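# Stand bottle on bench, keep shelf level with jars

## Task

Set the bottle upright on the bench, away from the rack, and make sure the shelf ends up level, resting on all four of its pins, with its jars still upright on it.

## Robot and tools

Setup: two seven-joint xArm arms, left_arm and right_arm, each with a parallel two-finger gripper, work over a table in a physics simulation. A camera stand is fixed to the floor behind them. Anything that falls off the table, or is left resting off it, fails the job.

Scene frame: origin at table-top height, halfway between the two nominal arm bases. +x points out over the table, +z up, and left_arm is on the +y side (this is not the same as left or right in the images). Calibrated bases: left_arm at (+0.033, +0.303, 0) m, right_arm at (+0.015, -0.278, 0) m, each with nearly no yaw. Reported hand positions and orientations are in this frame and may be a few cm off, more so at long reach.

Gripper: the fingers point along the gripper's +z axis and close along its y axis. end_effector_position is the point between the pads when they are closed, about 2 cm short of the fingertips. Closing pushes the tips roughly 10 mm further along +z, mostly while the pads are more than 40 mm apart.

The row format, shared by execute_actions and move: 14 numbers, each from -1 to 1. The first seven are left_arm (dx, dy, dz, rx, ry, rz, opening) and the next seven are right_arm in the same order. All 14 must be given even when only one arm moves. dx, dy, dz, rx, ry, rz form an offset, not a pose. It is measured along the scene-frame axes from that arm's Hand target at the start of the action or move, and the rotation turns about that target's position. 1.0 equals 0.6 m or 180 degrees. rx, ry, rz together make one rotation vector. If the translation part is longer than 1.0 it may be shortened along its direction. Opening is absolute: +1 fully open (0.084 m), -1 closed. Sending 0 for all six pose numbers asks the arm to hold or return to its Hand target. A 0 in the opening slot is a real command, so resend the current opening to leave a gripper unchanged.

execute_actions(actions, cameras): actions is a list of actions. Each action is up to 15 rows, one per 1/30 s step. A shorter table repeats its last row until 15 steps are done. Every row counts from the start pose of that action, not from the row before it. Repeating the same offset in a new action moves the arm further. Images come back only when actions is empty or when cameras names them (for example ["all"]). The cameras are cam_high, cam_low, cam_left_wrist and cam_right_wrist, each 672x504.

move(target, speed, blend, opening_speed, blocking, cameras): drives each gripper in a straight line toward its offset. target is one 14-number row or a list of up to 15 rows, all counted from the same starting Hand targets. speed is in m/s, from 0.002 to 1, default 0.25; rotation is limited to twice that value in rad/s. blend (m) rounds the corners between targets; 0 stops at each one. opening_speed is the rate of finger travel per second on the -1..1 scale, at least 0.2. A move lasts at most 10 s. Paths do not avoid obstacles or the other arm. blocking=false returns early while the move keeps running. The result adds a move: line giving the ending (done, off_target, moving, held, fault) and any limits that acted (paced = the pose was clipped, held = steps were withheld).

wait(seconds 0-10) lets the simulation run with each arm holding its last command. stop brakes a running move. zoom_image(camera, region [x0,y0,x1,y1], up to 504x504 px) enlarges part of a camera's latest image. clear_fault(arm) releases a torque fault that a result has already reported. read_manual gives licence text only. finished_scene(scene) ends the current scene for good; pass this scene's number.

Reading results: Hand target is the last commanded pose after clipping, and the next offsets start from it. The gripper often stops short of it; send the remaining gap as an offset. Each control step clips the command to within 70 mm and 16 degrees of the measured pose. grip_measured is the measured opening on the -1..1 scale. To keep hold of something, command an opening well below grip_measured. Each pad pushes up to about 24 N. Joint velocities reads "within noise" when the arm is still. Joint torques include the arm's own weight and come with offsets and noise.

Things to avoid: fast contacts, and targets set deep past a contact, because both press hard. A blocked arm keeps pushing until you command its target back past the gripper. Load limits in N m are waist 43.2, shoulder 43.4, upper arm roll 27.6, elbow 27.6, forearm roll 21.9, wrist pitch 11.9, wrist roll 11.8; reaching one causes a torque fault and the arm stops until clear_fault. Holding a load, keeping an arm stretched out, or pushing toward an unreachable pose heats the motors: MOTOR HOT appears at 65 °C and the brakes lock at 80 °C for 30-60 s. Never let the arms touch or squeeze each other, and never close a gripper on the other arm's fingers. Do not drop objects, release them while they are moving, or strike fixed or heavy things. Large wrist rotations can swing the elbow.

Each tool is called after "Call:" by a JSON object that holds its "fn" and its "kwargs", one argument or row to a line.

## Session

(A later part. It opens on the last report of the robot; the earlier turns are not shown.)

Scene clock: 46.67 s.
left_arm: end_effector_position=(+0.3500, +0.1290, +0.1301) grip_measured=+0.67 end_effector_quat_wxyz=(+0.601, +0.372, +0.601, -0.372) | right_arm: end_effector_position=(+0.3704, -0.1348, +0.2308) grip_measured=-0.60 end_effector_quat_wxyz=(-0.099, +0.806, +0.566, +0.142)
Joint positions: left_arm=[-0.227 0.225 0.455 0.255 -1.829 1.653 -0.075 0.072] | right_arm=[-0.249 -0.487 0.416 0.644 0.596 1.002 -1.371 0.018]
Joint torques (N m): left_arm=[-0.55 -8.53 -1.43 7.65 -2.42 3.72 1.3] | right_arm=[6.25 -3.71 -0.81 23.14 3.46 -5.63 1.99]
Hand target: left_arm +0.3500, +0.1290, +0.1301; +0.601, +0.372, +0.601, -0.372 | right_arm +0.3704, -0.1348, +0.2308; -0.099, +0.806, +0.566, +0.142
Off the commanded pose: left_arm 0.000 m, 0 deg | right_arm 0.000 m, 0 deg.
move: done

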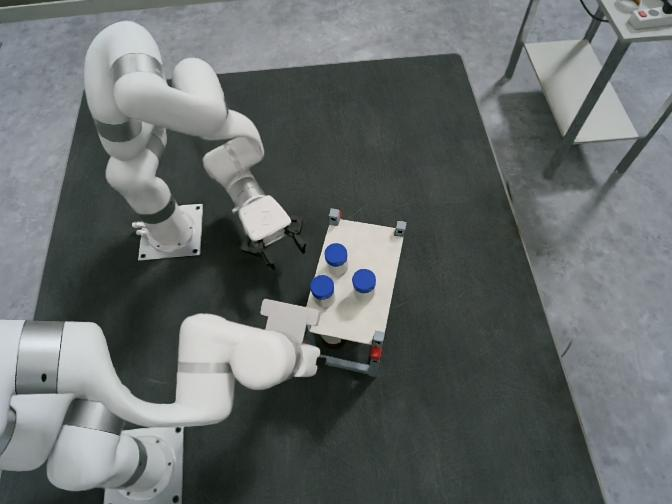

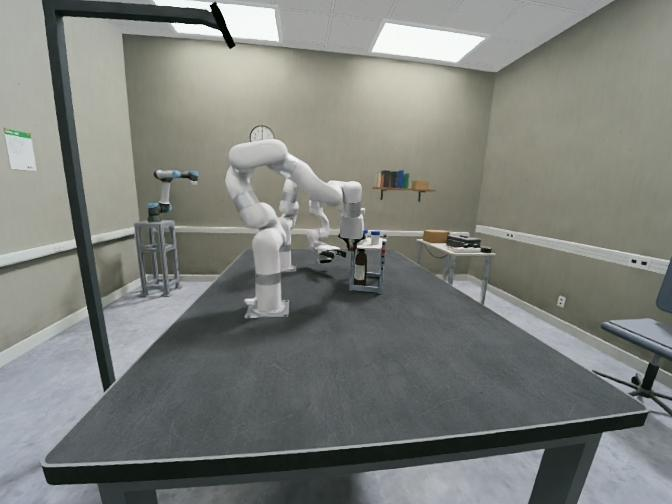

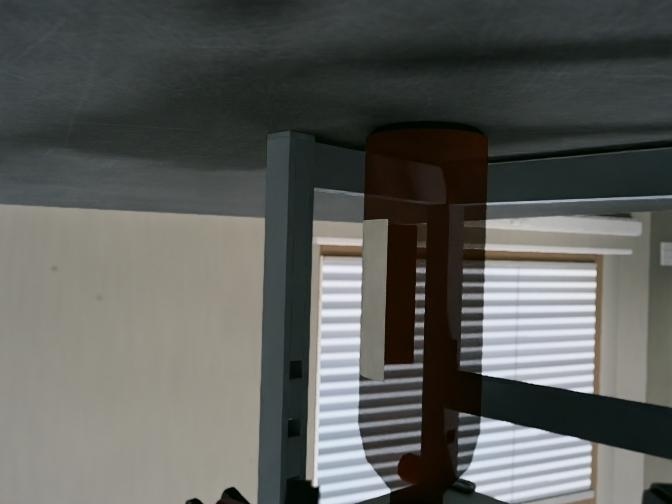

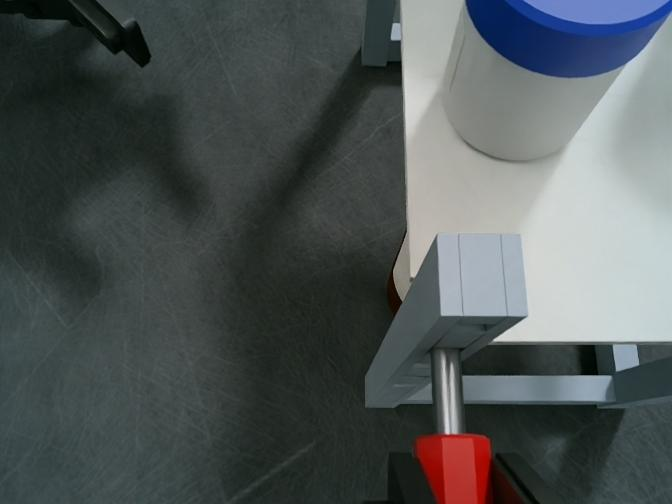

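Call:
{"fn": "move", "kwargs": {
  "target": [0.052,-0.1045,-0.0333,0,0,0,0.67, 0,0,0,0,0,0,-0.9],
  "speed": 0.2,
  "cameras": ["cam_left_wrist","cam_high"]
}}

Scene clock: 48.03 s.
left_arm: end_effector_position=(+0.3812, +0.0663, +0.1101) grip_measured=+0.67 end_effector_quat_wxyz=(+0.601, +0.372, +0.601, -0.372) | right_arm: end_effector_position=(+0.3704, -0.1348, +0.2308) grip_measured=-0.60 end_effector_quat_wxyz=(-0.099, +0.806, +0.566, +0.142)
Joint positions: left_arm=[-0.351 0.35 0.283 0.36 -2.13 1.641 -0.07 0.072] | right_arm=[-0.249 -0.487 0.416 0.644 0.596 1.002 -1.371 0.018]
Joint torques (N m): left_arm=[-3.16 -11.64 -1.53 7.64 -2.42 -0.58 0.73] | right_arm=[5.93 -3.98 -0.84 23.06 3.38 -5.53 2.18]
Hand target: left_arm +0.3812, +0.0663, +0.1101; +0.601, +0.372, +0.601, -0.372 | right_arm +0.3704, -0.1348, +0.2308; -0.099, +0.806, +0.566, +0.142
Off the commanded pose: left_arm 0.000 m, 0 deg | right_arm 0.000 m, 0 deg.
move: done
Images, in order (width x height): cam_high 672x504, cam_left_wrist 672x504.

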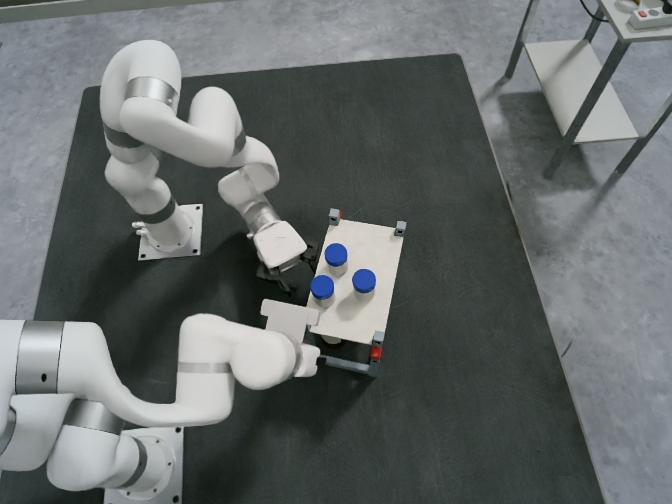

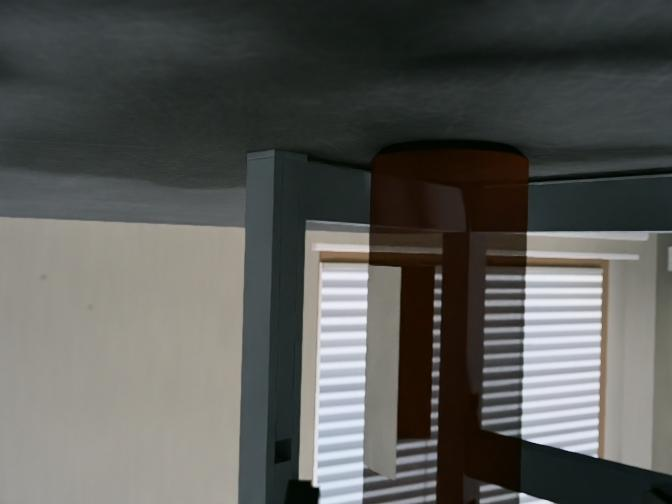

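Call:
{"fn": "move", "kwargs": {
  "target": [0.0603,-0.0817,-0.0083,0,0,0,0.67, 0,0,0,0,0,0,-0.9],
  "speed": 0.15,
  "cameras": ["cam_left_wrist"]
}}

Scene clock: 49.43 s.
left_arm: end_effector_position=(+0.4174, +0.0173, +0.1051) grip_measured=+0.67 end_effector_quat_wxyz=(+0.601, +0.372, +0.601, -0.372) | right_arm: end_effector_position=(+0.3704, -0.1348, +0.2308) grip_measured=-0.60 end_effector_quat_wxyz=(-0.099, +0.806, +0.566, +0.142)
Joint positions: left_arm=[-0.426 0.417 0.187 0.498 -2.299 1.57 -0.116 0.072] | right_arm=[-0.249 -0.487 0.416 0.644 0.596 1.002 -1.371 0.018]
Joint torques (N m): left_arm=[-3.13 -14.42 -1.51 8.92 -2.56 -0.63 -1.39] | right_arm=[5.98 -4.07 -0.57 22.82 3.42 -5.58 1.83]
Hand target: left_arm +0.4174, +0.0173, +0.1051; +0.601, +0.372, +0.601, -0.372 | right_arm +0.3704, -0.1348, +0.2308; -0.099, +0.806, +0.566, +0.142
Off the commanded pose: left_arm 0.000 m, 0 deg | right_arm 0.000 m, 0 deg.
move: done
Images, in order (width x height): cam_left_wrist 672x504.

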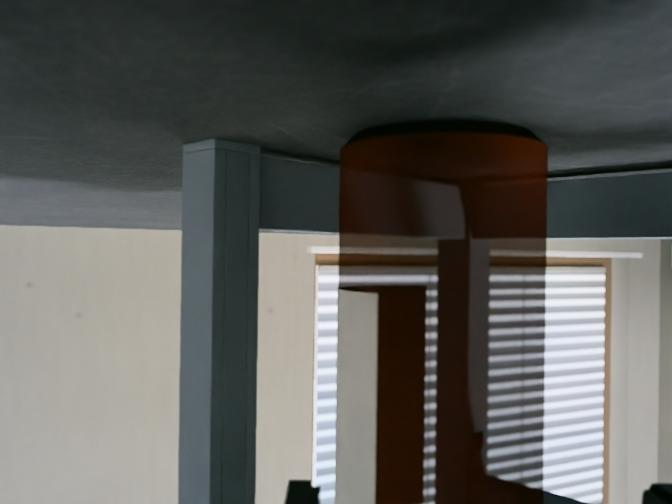

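Call:
{"fn": "move", "kwargs": {
  "target": [0.0387,-0.0776,0,0,0,0,0.67, 0,0,0,0,0,0,-0.9],
  "speed": 0.1,
  "cameras": ["cam_left_wrist","cam_right_wrist"]
}}

Scene clock: 50.70 s.
left_arm: end_effector_position=(+0.4406, -0.0293, +0.1051) grip_measured=+0.67 end_effector_quat_wxyz=(+0.601, +0.372, +0.601, -0.372) | right_arm: end_effector_position=(+0.3704, -0.1348, +0.2308) grip_measured=-0.60 end_effector_quat_wxyz=(-0.099, +0.806, +0.566, +0.142)
Joint positions: left_arm=[-0.486 0.462 0.119 0.616 -2.419 1.489 -0.143 0.072] | right_arm=[-0.249 -0.487 0.416 0.644 0.596 1.002 -1.371 0.018]
Joint torques (N m): left_arm=[-3.27 -16.24 -1.75 10.22 -2.63 -0.66 -1.42] | right_arm=[5.52 -3.89 -0.77 22.93 3.06 -5.68 1.89]
Hand target: left_arm +0.4406, -0.0293, +0.1051; +0.601, +0.372, +0.601, -0.372 | right_arm +0.3704, -0.1348, +0.2308; -0.099, +0.806, +0.566, +0.142
Off the commanded pose: left_arm 0.000 m, 0 deg | right_arm 0.000 m, 0 deg.
move: done
Images, in order (width x height): cam_left_wrist 672x504, cam_right_wrist 672x504.

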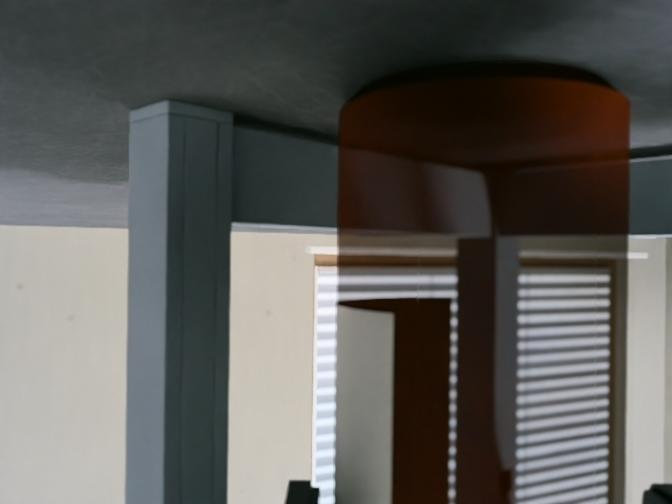

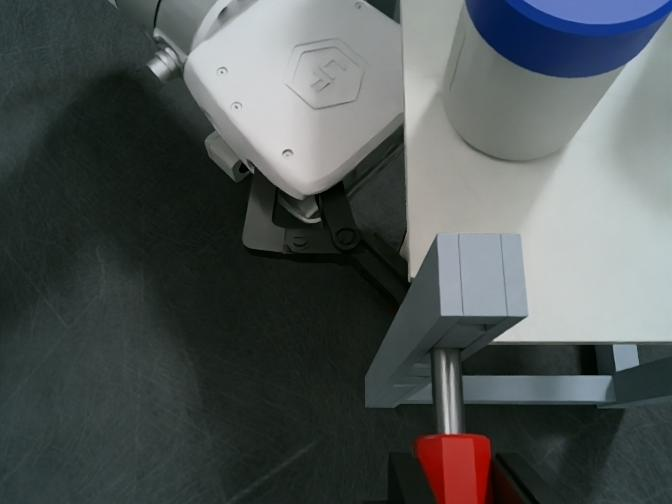

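Call:
{"fn": "move", "kwargs": {
  "target": [
    [0.002,0.001,0,0,0,0,0.67, 0,0,0,0,0,0,-0.9],
    [0.002,0.001,0,0,0,0,0.0, 0,0,0,0,0,0,-0.9]
  ],
  "speed": 0.05,
  "opening_speed": 0.6,
  "cameras": ["cam_left_wrist","cam_right_wrist"]
}}

Scene clock: 52.90 s.
left_arm: end_effector_position=(+0.4418, -0.0287, +0.1051) grip_measured=+0.37 end_effector_quat_wxyz=(+0.601, +0.372, +0.601, -0.372) | right_arm: end_effector_position=(+0.3704, -0.1348, +0.2308) grip_measured=-0.60 end_effector_quat_wxyz=(-0.099, +0.806, +0.566, +0.142)
Joint positions: left_arm=[-0.485 0.464 0.121 0.619 -2.417 1.489 -0.145 0.06] | right_arm=[-0.249 -0.487 0.416 0.644 0.596 1.002 -1.371 0.018]
Joint torques (N m): left_arm=[2.3 -16.53 0.57 9.42 1.62 -0.56 -1.34] | right_arm=[5.61 -4.3 -0.57 23.09 2.54 -5.72 1.91]
Hand target: left_arm +0.4418, -0.0287, +0.1051; +0.601, +0.372, +0.601, -0.372 | right_arm +0.3704, -0.1348, +0.2308; -0.099, +0.806, +0.566, +0.142
Off the commanded pose: left_arm 0.000 m, 0 deg | right_arm 0.000 m, 0 deg.
move: done
Images, in order (width x height): cam_left_wrist 672x504, cam_right_wrist 672x504.

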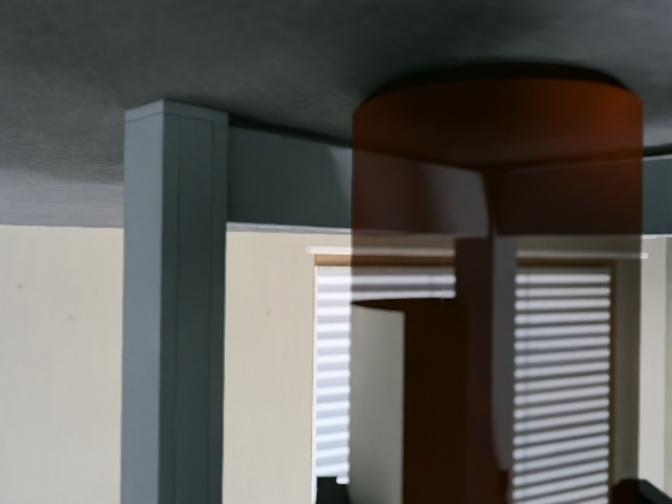

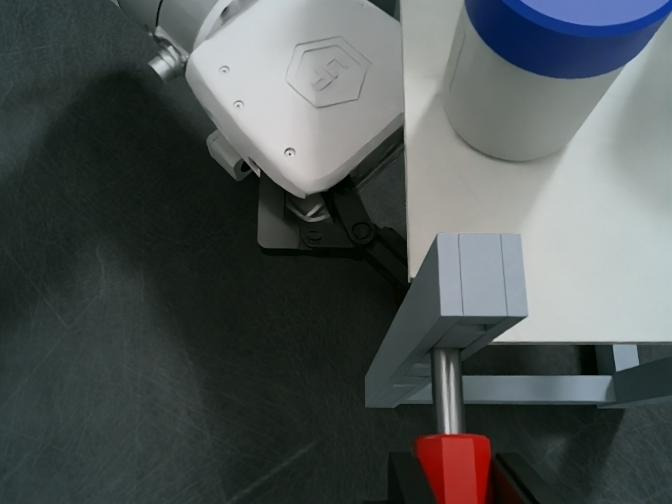

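Call:
{"fn": "move", "kwargs": {
  "target": [0,0,0.0083,0,0,0,0.0, 0,0,0,0,0,0,-0.9],
  "speed": 0.02,
  "cameras": ["cam_left_wrist","cam_right_wrist"]
}}

Call:
{"fn": "zoom_image", "kwargs": {
  "camera": "cam_right_wrist",
  "region": [390, 220, 560, 390]
}}

Scene clock: 54.03 s.
left_arm: end_effector_position=(+0.4418, -0.0287, +0.1100) grip_measured=+0.37 end_effector_quat_wxyz=(+0.601, +0.372, +0.601, -0.372) | right_arm: end_effector_position=(+0.3704, -0.1348, +0.2308) grip_measured=-0.60 end_effector_quat_wxyz=(-0.099, +0.806, +0.566, +0.142)
Joint positions: left_arm=[-0.486 0.445 0.121 0.613 -2.416 1.478 -0.152 0.06] | right_arm=[-0.249 -0.487 0.416 0.644 0.596 1.002 -1.371 0.018]
Joint torques (N m): left_arm=[-3.2 -29.5 0.91 7.53 2.13 0.78 -1.42] | right_arm=[5.34 -3.87 -0.78 23.06 2.61 -5.71 1.63]
Hand target: left_arm +0.4418, -0.0287, +0.1101; +0.601, +0.372, +0.601, -0.372 | right_arm +0.3704, -0.1348, +0.2308; -0.099, +0.806, +0.566, +0.142
Off the commanded pose: left_arm 0.000 m, 0 deg | right_arm 0.000 m, 0 deg.
move: done
Images, in order (width x height): cam_left_wrist 672x504, cam_right_wrist 672x504.

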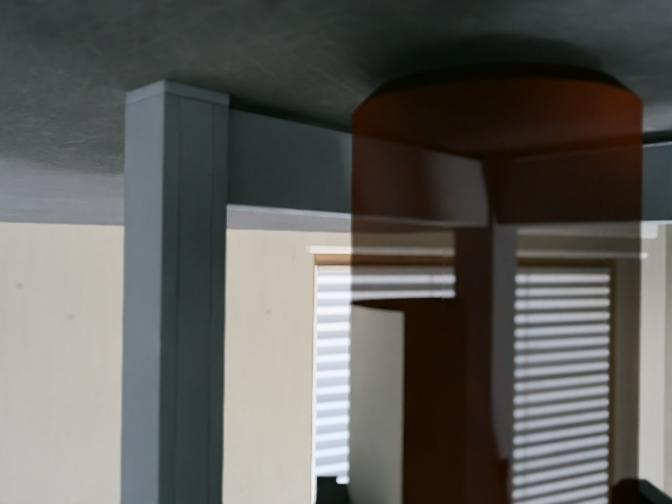

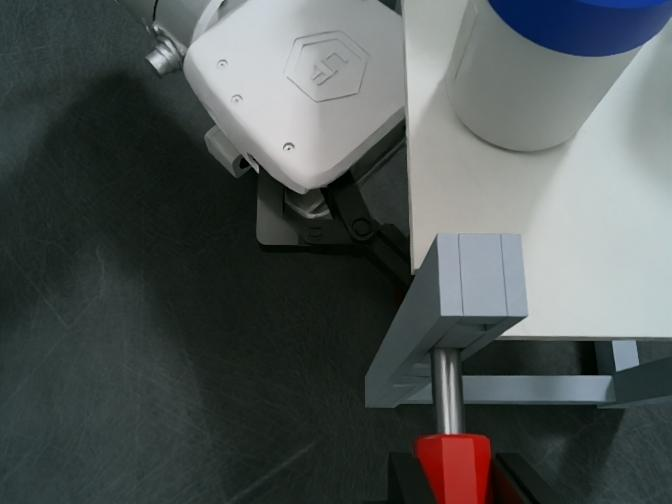

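Scaled by 2.965 from the camera's 672x504 image, which has a finer 960x720 frame.

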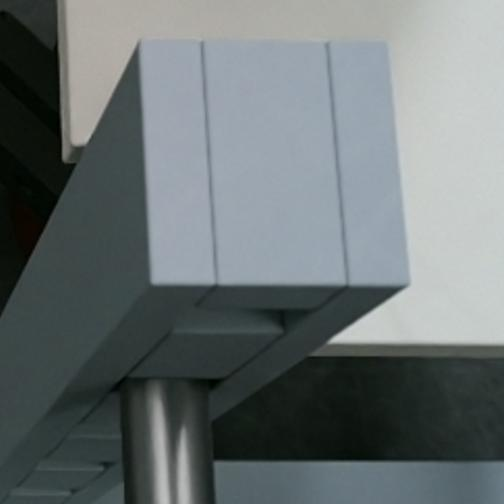

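Call:
{"fn": "move", "kwargs": {
  "target": [0,0,0.0042,0,0,0,0.0, 0,0,0,0,0,0,-0.9],
  "speed": 0.02,
  "cameras": ["cam_low","cam_right_wrist"]
}}

Call:
{"fn": "zoom_image", "kwargs": {
  "camera": "cam_right_wrist",
  "region": [390, 220, 560, 390]
}}

Call:
{"fn": "zoom_image", "kwargs": {
  "camera": "cam_low",
  "region": [300, 210, 420, 310]
}}

Scene clock: 55.47 s.
left_arm: end_effector_position=(+0.4418, -0.0287, +0.1126) grip_measured=+0.37 end_effector_quat_wxyz=(+0.601, +0.372, +0.601, -0.372) | right_arm: end_effector_position=(+0.3704, -0.1348, +0.2308) grip_measured=-0.60 end_effector_quat_wxyz=(-0.099, +0.806, +0.566, +0.142)
Joint positions: left_arm=[-0.487 0.436 0.121 0.61 -2.415 1.472 -0.156 0.06] | right_arm=[-0.249 -0.487 0.416 0.644 0.596 1.002 -1.371 0.018]
Joint torques (N m): left_arm=[-3.17 -29.65 0.94 7.61 2.21 0.78 -1.38] | right_arm=[5.37 -4.15 -0.79 22.99 2.49 -5.65 1.62]
Hand target: left_arm +0.4418, -0.0287, +0.1126; +0.601, +0.372, +0.601, -0.372 | right_arm +0.3704, -0.1348, +0.2308; -0.099, +0.806, +0.566, +0.142
Off the commanded pose: left_arm 0.000 m, 0 deg | right_arm 0.000 m, 0 deg.
move: done
Images, in order (width x height): cam_low 672x504, cam_right_wrist 672x504.

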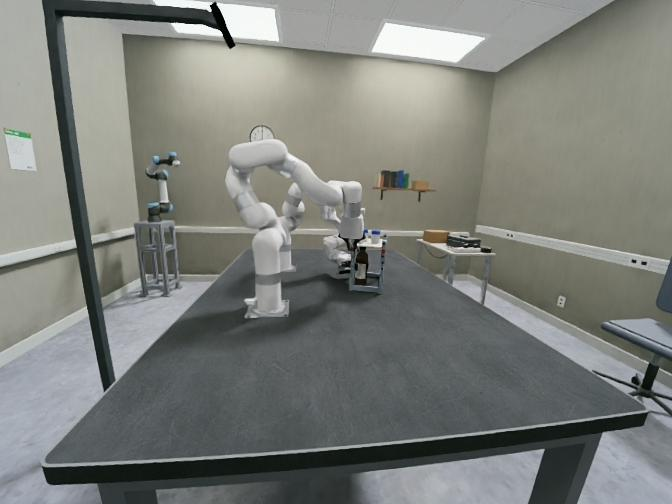

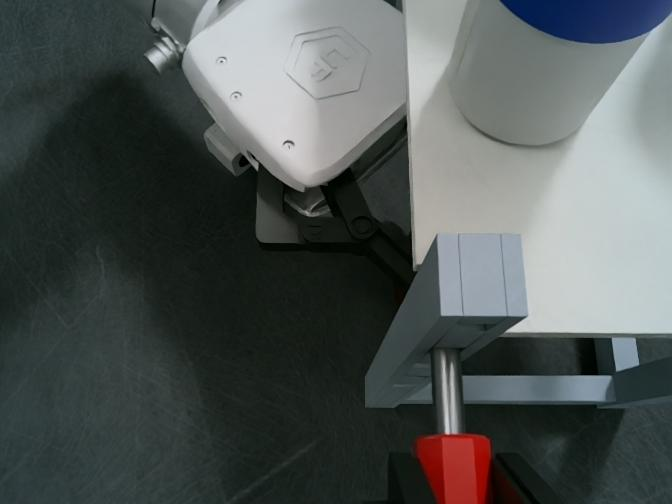

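Scaled by 2.965 from the camera's 672x504 image, which has a finer 960x720 frame.

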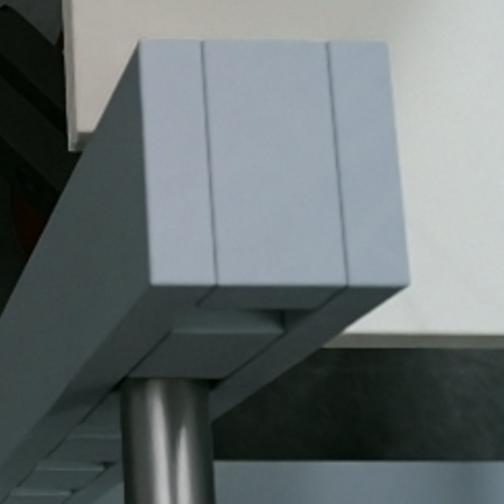

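Scaled by 4.200 from the camera's 672x504 image, which has a finer 960x720 frame.

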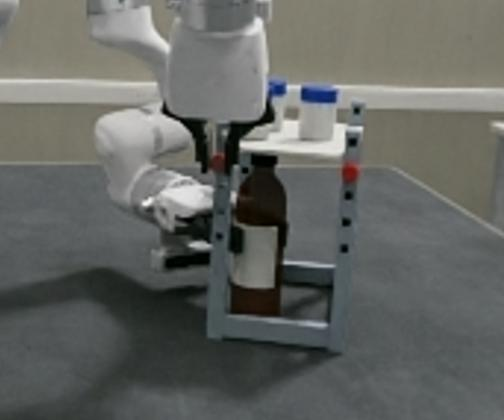

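Call:
{"fn": "move", "kwargs": {
  "target": [0,0,0,0,0,0,0.0, 0.0068,0.0188,0,0,0,0,-0.9],
  "speed": 0.04,
  "cameras": ["cam_right_wrist"]
}}

Call:
{"fn": "zoom_image", "kwargs": {
  "camera": "cam_right_wrist",
  "region": [390, 290, 560, 460]
}}

Scene clock: 56.40 s.
left_arm: end_effector_position=(+0.4418, -0.0287, +0.1126) grip_measured=+0.37 end_effector_quat_wxyz=(+0.601, +0.372, +0.601, -0.372) | right_arm: end_effector_position=(+0.3744, -0.1235, +0.2308) grip_measured=-0.60 end_effector_quat_wxyz=(-0.099, +0.806, +0.566, +0.142)
Joint positions: left_arm=[-0.487 0.436 0.121 0.61 -2.415 1.472 -0.156 0.06] | right_arm=[-0.244 -0.465 0.441 0.662 0.599 0.986 -1.345 0.018]
Joint torques (N m): left_arm=[-3.28 -29.5 0.96 7.56 2.08 0.77 -1.35] | right_arm=[7.01 -5.61 -1.09 27.66 6.32 -7.66 2.14]
Hand target: left_arm +0.4418, -0.0287, +0.1126; +0.601, +0.372, +0.601, -0.372 | right_arm +0.3745, -0.1235, +0.2308; -0.099, +0.806, +0.566, +0.142
Off the commanded pose: left_arm 0.000 m, 0 deg | right_arm 0.000 m, 0 deg.
move: done
Images, in order (width x height): cam_right_wrist 672x504.

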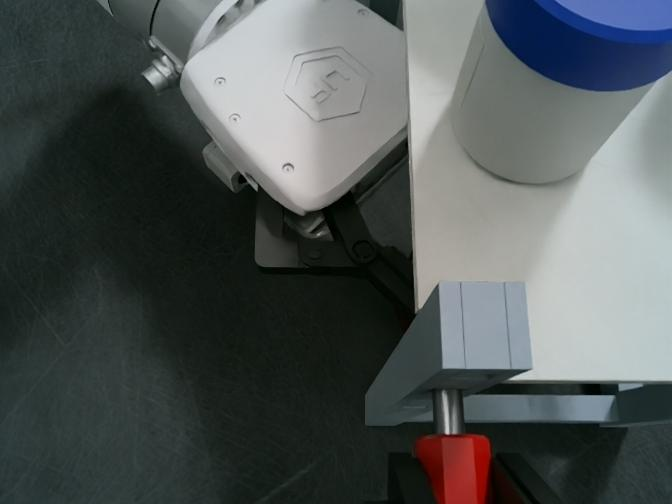

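Scaled by 2.965 from the camera's 672x504 image, which has a finer 960x720 frame.

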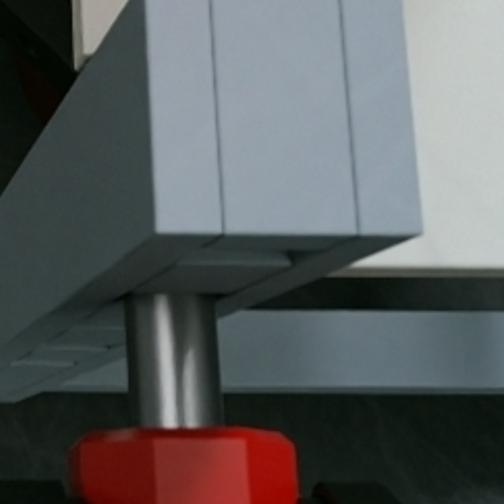

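Call:
{"fn": "wait", "kwargs": {
  "seconds": 0.1,
  "cameras": ["cam_left_wrist"]
}}

Scene clock: 57.03 s.
left_arm: end_effector_position=(+0.4418, -0.0287, +0.1126) grip_measured=+0.37 end_effector_quat_wxyz=(+0.601, +0.372, +0.601, -0.372) | right_arm: end_effector_position=(+0.3745, -0.1235, +0.2308) grip_measured=-0.60 end_effector_quat_wxyz=(-0.099, +0.806, +0.566, +0.142)
Joint positions: left_arm=[-0.487 0.436 0.121 0.61 -2.415 1.472 -0.156 0.06] | right_arm=[-0.244 -0.465 0.441 0.662 0.599 0.985 -1.345 0.018]
Joint torques (N m): left_arm=[-3.21 -29.53 0.86 7.59 2.1 0.77 -1.35] | right_arm=[6.6 -5.53 -1.18 27.74 6.44 -7.88 2.39]
Hand target: left_arm +0.4418, -0.0287, +0.1126; +0.601, +0.372, +0.601, -0.372 | right_arm +0.3745, -0.1235, +0.2308; -0.099, +0.806, +0.566, +0.142
Tool commands: left_gripper/opening=+0.0 right_gripper/opening=-0.9
Off the commanded pose: left_arm 0.000 m, 0 deg | right_arm 0.000 m, 0 deg.
wait: 0.10 s; at rest from the start
Images, in order (width x height): cam_left_wrist 672x504.

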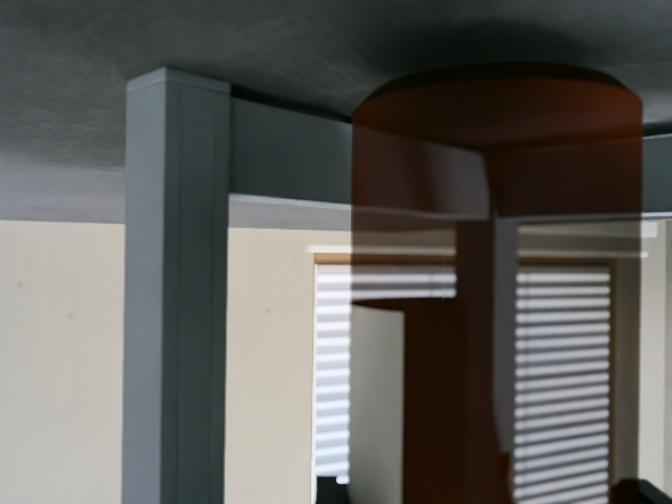

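Call:
{"fn": "move", "kwargs": {
  "target": [0,0,0,0,0,0,0.0, 0.0028,0.0078,0,0,0,0,-0.9],
  "speed": 0.03,
  "cameras": ["cam_right_wrist","cam_left_wrist"]
}}

Call:
{"fn": "zoom_image", "kwargs": {
  "camera": "cam_right_wrist",
  "region": [390, 310, 560, 480]
}}

Scene clock: 58.60 s.
left_arm: end_effector_position=(+0.4418, -0.0287, +0.1126) grip_measured=+0.37 end_effector_quat_wxyz=(+0.601, +0.372, +0.601, -0.372) | right_arm: end_effector_position=(+0.3762, -0.1189, +0.2308) grip_measured=-0.60 end_effector_quat_wxyz=(-0.099, +0.806, +0.566, +0.142)
Joint positions: left_arm=[-0.487 0.436 0.121 0.61 -2.415 1.472 -0.156 0.06] | right_arm=[-0.242 -0.456 0.451 0.669 0.599 0.979 -1.335 0.018]
Joint torques (N m): left_arm=[-3.31 -29.26 0.48 7.57 1.97 0.9 -1.27] | right_arm=[7.22 -5.75 -0.89 27.73 6.17 -8.16 2.46]
Hand target: left_arm +0.4418, -0.0287, +0.1126; +0.601, +0.372, +0.601, -0.372 | right_arm +0.3762, -0.1189, +0.2308; -0.099, +0.806, +0.566, +0.142
Off the commanded pose: left_arm 0.000 m, 0 deg | right_arm 0.000 m, 0 deg.
move: done
Images, in order (width x height): cam_left_wrist 672x504, cam_right_wrist 672x504.

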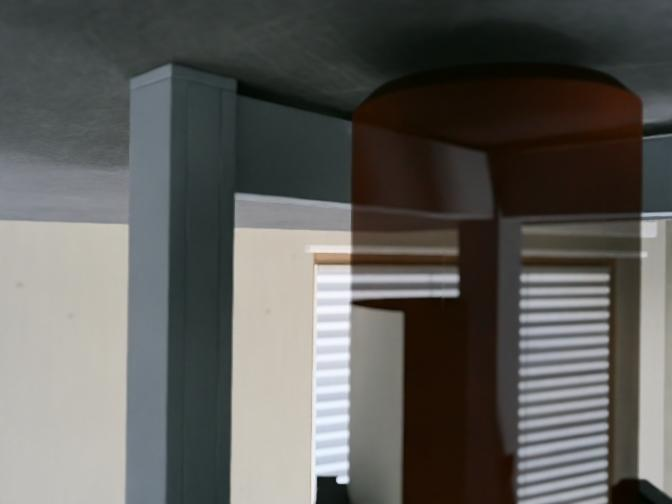

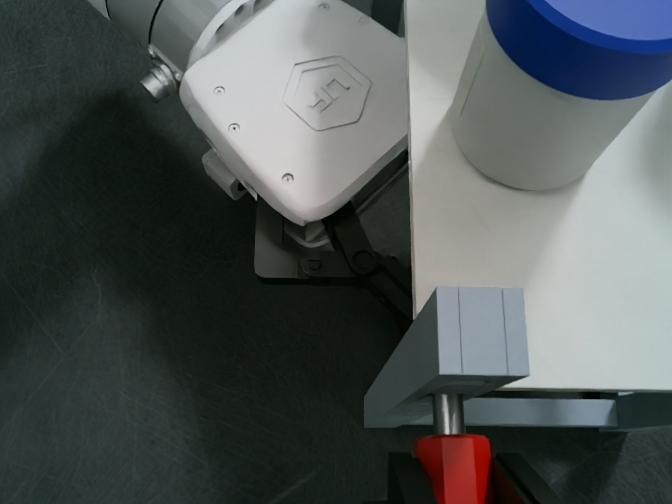

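Scaled by 2.965 from the camera's 672x504 image, which has a finer 960x720 frame.

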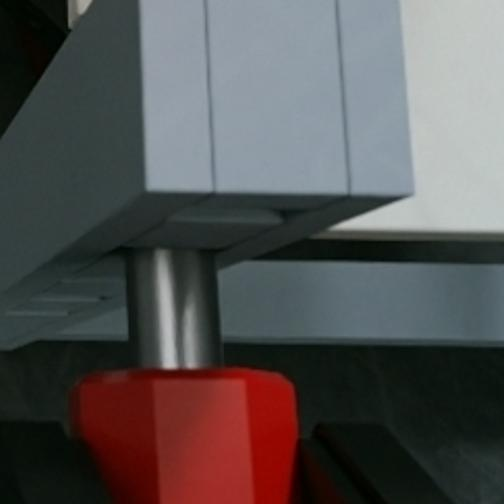

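Call:
{"fn": "move", "kwargs": {
  "target": [
    [0,0,0,0,0,0,0.0, 0,0,0,0,0,0,-0.9],
    [0,0,0,0,0,0,0.0, 0,0,0,0,0,0,-0.2],
    [0,0,0,0,0,0,0.0, -0.0339,-0.0941,0.02,0,0,0,-0.2]
  ],
  "speed": 0.1,
  "opening_speed": 1.0,
  "cameras": ["cam_right_wrist","cam_left_wrist","cam_high"]
}}

Call:
{"fn": "zoom_image", "kwargs": {
  "camera": "cam_right_wrist",
  "region": [370, 120, 570, 320]
}}

Scene clock: 62.00 s.
left_arm: end_effector_position=(+0.4418, -0.0287, +0.1126) grip_measured=+0.37 end_effector_quat_wxyz=(+0.601, +0.372, +0.601, -0.372) | right_arm: end_effector_position=(+0.3558, -0.1753, +0.2428) grip_measured=-0.22 end_effector_quat_wxyz=(-0.099, +0.806, +0.566, +0.142)
Joint positions: left_arm=[-0.487 0.436 0.121 0.61 -2.415 1.472 -0.156 0.06] | right_arm=[-0.281 -0.567 0.322 0.616 0.563 1.095 -1.448 0.035]
Joint torques (N m): left_arm=[-2.49 -28.27 0.25 8.21 1.21 1.24 -1.37] | right_arm=[-6.26 -8.64 -3.89 16.77 -3.58 0.41 -2.61]
Hand target: left_arm +0.4418, -0.0287, +0.1126; +0.601, +0.372, +0.601, -0.372 | right_arm +0.3558, -0.1753, +0.2428; -0.099, +0.806, +0.566, +0.142
Off the commanded pose: left_arm 0.000 m, 0 deg | right_arm 0.000 m, 0 deg.
move: done
Images, in order (width x height): cam_high 672x504, cam_left_wrist 672x504, cam_right_wrist 672x504.

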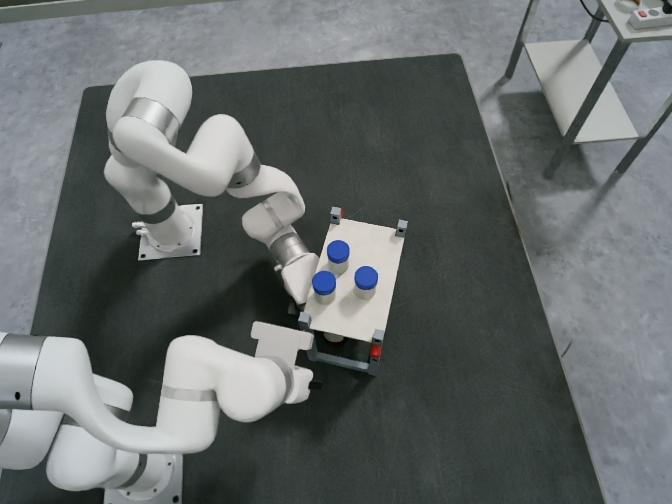

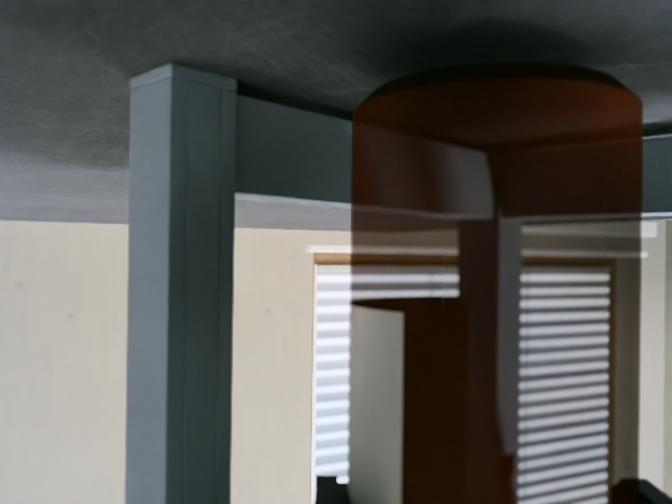

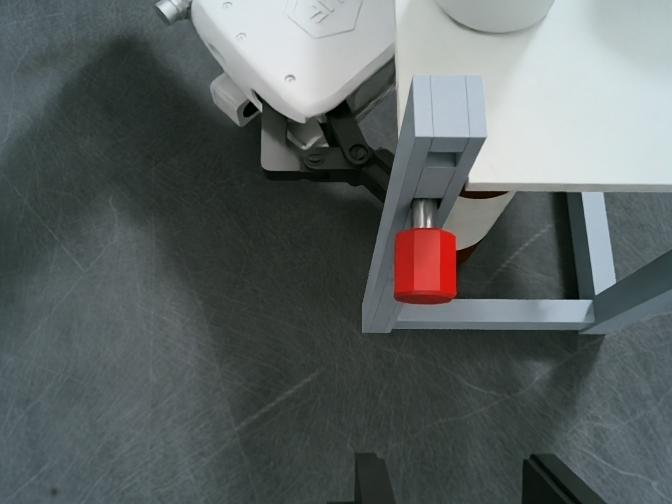

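Scaled by 2.520 from the camera's 672x504 image, which has a finer 960x720 frame.

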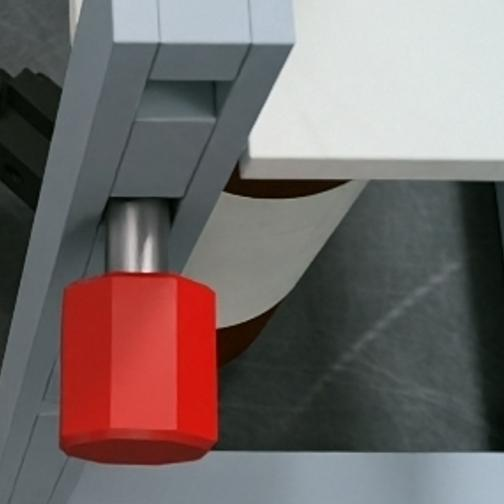

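Call:
{"fn": "move", "kwargs": {
  "target": [
    [0,0,0.0025,0,0,0,0.0, 0.016,0.0457,-0.02,0,0,0,-0.2],
    [0,0,0.0025,0,0,0,0.0, 0.0321,0.0931,-0.02,0,0,0,-0.2],
    [0,0,0.0025,0,0,0,0.0, 0.0321,0.0931,-0.02,0,0,0,-0.85]
  ],
  "speed": 0.08,
  "blend": [0.005,0,0],
  "opening_speed": 0.8,
  "cameras": ["cam_right_wrist","cam_left_wrist"]
}}

Call:
{"fn": "zoom_image", "kwargs": {
  "camera": "cam_right_wrist",
  "region": [390, 310, 560, 480]
}}

Scene clock: 66.30 s.
left_arm: end_effector_position=(+0.4418, -0.0287, +0.1141) grip_measured=+0.37 end_effector_quat_wxyz=(+0.601, +0.372, +0.601, -0.372) | right_arm: end_effector_position=(+0.3751, -0.1194, +0.2308) grip_measured=-0.61 end_effector_quat_wxyz=(-0.099, +0.806, +0.566, +0.142)
Joint positions: left_arm=[-0.487 0.43 0.121 0.608 -2.415 1.469 -0.158 0.06] | right_arm=[-0.242 -0.461 0.45 0.666 0.601 0.981 -1.337 0.017]
Joint torques (N m): left_arm=[-3.19 -29.28 0.77 7.68 2.05 0.82 -1.25] | right_arm=[-0.52 -3.62 -3.17 20.65 -3.66 -4.3 2.26]
Hand target: left_arm +0.4418, -0.0287, +0.1141; +0.601, +0.372, +0.601, -0.372 | right_arm +0.3751, -0.1195, +0.2308; -0.099, +0.806, +0.566, +0.142
Off the commanded pose: left_arm 0.000 m, 0 deg | right_arm 0.000 m, 0 deg.
move: done
Images, in order (width x height): cam_left_wrist 672x504, cam_right_wrist 672x504.

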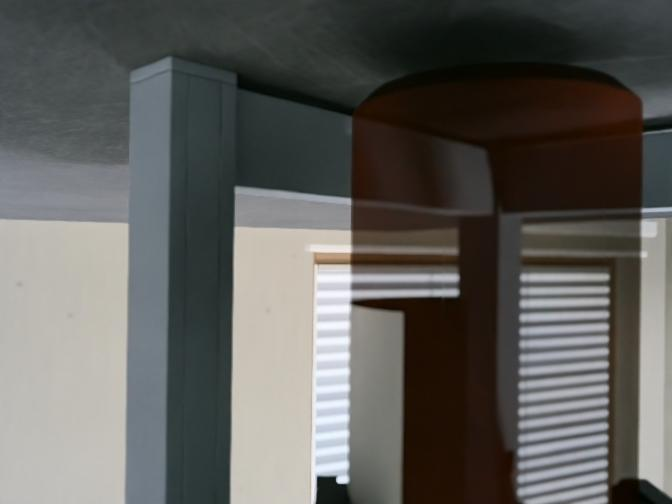

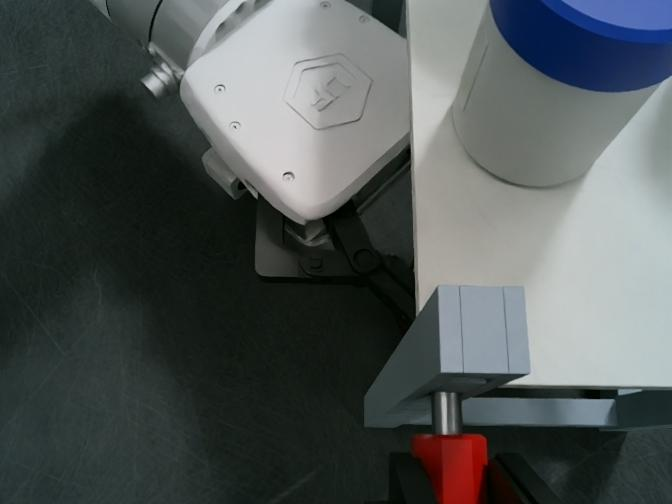

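Scaled by 2.965 from the camera's 672x504 image, which has a finer 960x720 frame.

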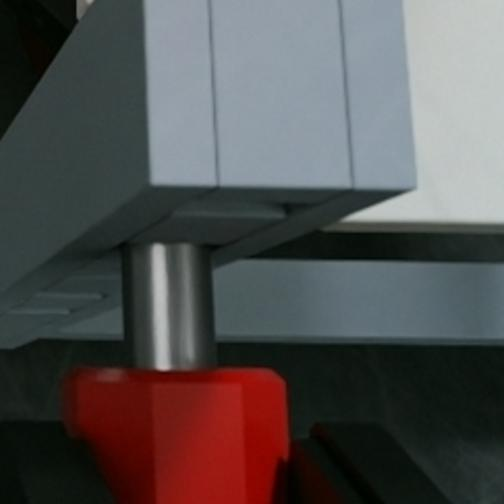

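Call:
{"fn": "move", "kwargs": {
  "target": [0,0,0,0,0,0,0.0, 0.00226,0.00627,0,0,0,0,-0.85],
  "speed": 0.02,
  "cameras": ["cam_right_wrist","cam_left_wrist"]
}}

Call:
{"fn": "zoom_image", "kwargs": {
  "camera": "cam_right_wrist",
  "region": [390, 310, 560, 480]
}}

Scene clock: 67.23 s.
left_arm: end_effector_position=(+0.4418, -0.0287, +0.1141) grip_measured=+0.37 end_effector_quat_wxyz=(+0.601, +0.372, +0.601, -0.372) | right_arm: end_effector_position=(+0.3765, -0.1157, +0.2309) grip_measured=-0.61 end_effector_quat_wxyz=(-0.099, +0.806, +0.566, +0.142)
Joint positions: left_arm=[-0.487 0.43 0.121 0.608 -2.415 1.469 -0.158 0.06] | right_arm=[-0.241 -0.453 0.458 0.672 0.601 0.976 -1.328 0.017]
Joint torques (N m): left_arm=[-3.26 -29.42 0.82 7.79 2 0.77 -1.26] | right_arm=[8.37 -1.21 1.12 19.26 4.96 -4.72 2.38]
Hand target: left_arm +0.4418, -0.0287, +0.1141; +0.601, +0.372, +0.601, -0.372 | right_arm +0.3764, -0.1157, +0.2308; -0.099, +0.806, +0.566, +0.142
Off the commanded pose: left_arm 0.000 m, 0 deg | right_arm 0.000 m, 0 deg.
move: done
Images, in order (width x height): cam_left_wrist 672x504, cam_right_wrist 672x504.

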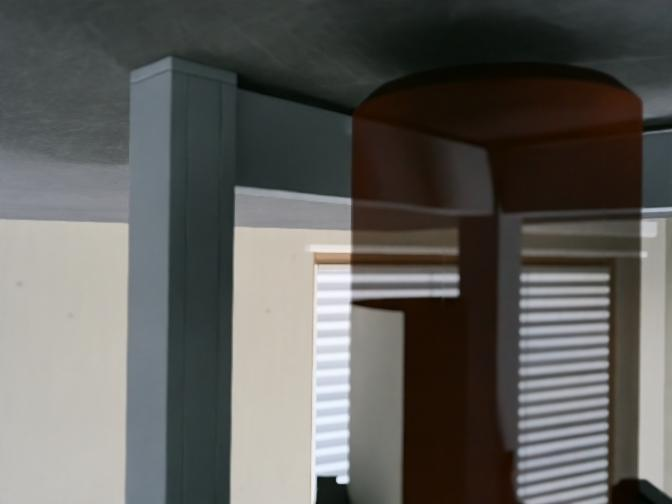

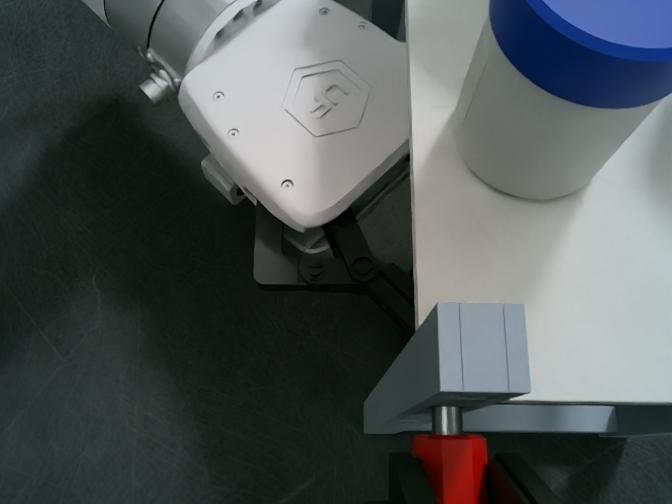

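Scaled by 2.965 from the camera's 672x504 image, which has a finer 960x720 frame.

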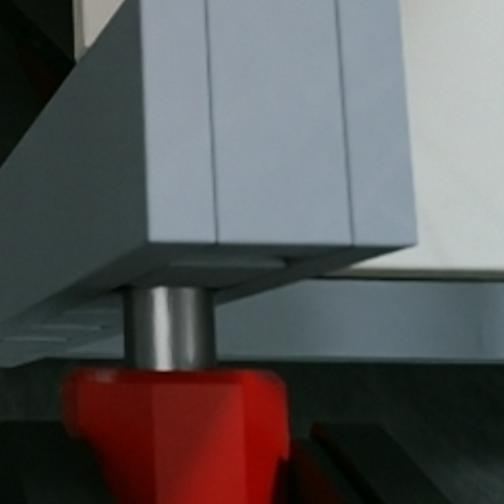

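Call:
{"fn": "move", "kwargs": {
  "target": [0,0,0,0,0,0,0.0, 0.0037,0.01025,0,0,0,0,-0.85],
  "speed": 0.02,
  "cameras": ["cam_right_wrist","cam_left_wrist"]
}}

Call:
{"fn": "zoom_image", "kwargs": {
  "camera": "cam_right_wrist",
  "region": [390, 330, 560, 500]
}}

Scene clock: 68.10 s.
left_arm: end_effector_position=(+0.4418, -0.0287, +0.1141) grip_measured=+0.37 end_effector_quat_wxyz=(+0.601, +0.372, +0.601, -0.372) | right_arm: end_effector_position=(+0.3786, -0.1095, +0.2308) grip_measured=-0.61 end_effector_quat_wxyz=(-0.099, +0.806, +0.566, +0.142)
Joint positions: left_arm=[-0.487 0.43 0.121 0.608 -2.415 1.469 -0.158 0.06] | right_arm=[-0.239 -0.441 0.472 0.683 0.601 0.967 -1.314 0.017]
Joint torques (N m): left_arm=[-3.13 -29.31 0.8 7.67 1.83 0.86 -1.24] | right_arm=[9.34 -0.2 2.26 18.49 -1.02 -4.93 2.35]
Hand target: left_arm +0.4418, -0.0287, +0.1141; +0.601, +0.372, +0.601, -0.372 | right_arm +0.3787, -0.1095, +0.2308; -0.099, +0.806, +0.566, +0.142
Off the commanded pose: left_arm 0.000 m, 0 deg | right_arm 0.000 m, 0 deg.
move: done
Images, in order (width x height): cam_left_wrist 672x504, cam_right_wrist 672x504.

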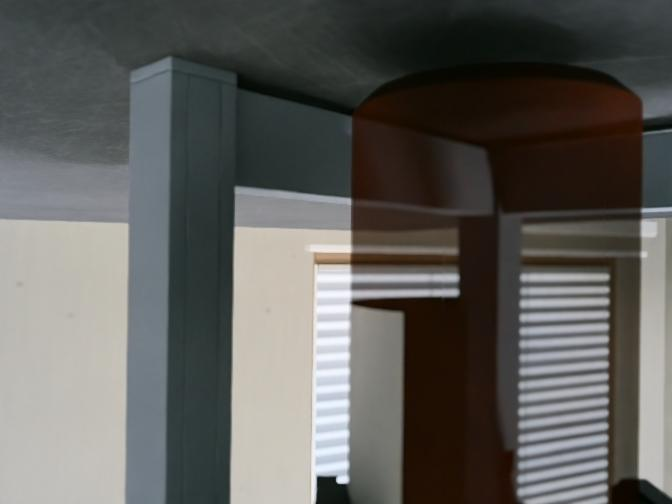

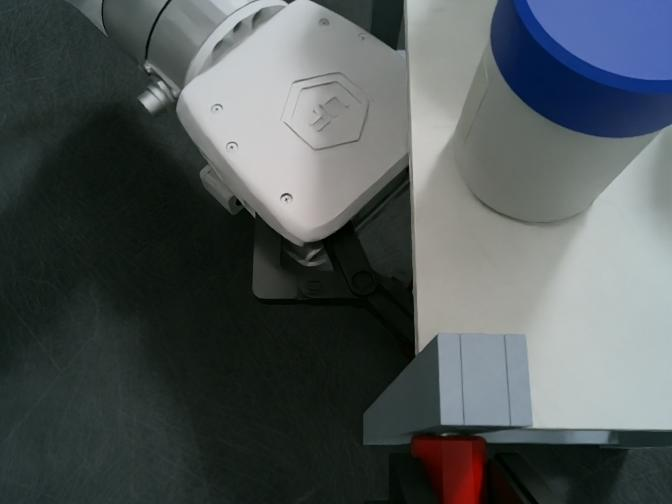

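Scaled by 2.965 from the camera's 672x504 image, which has a finer 960x720 frame.

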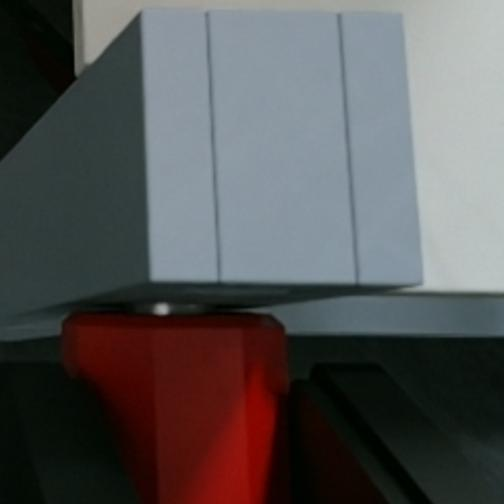

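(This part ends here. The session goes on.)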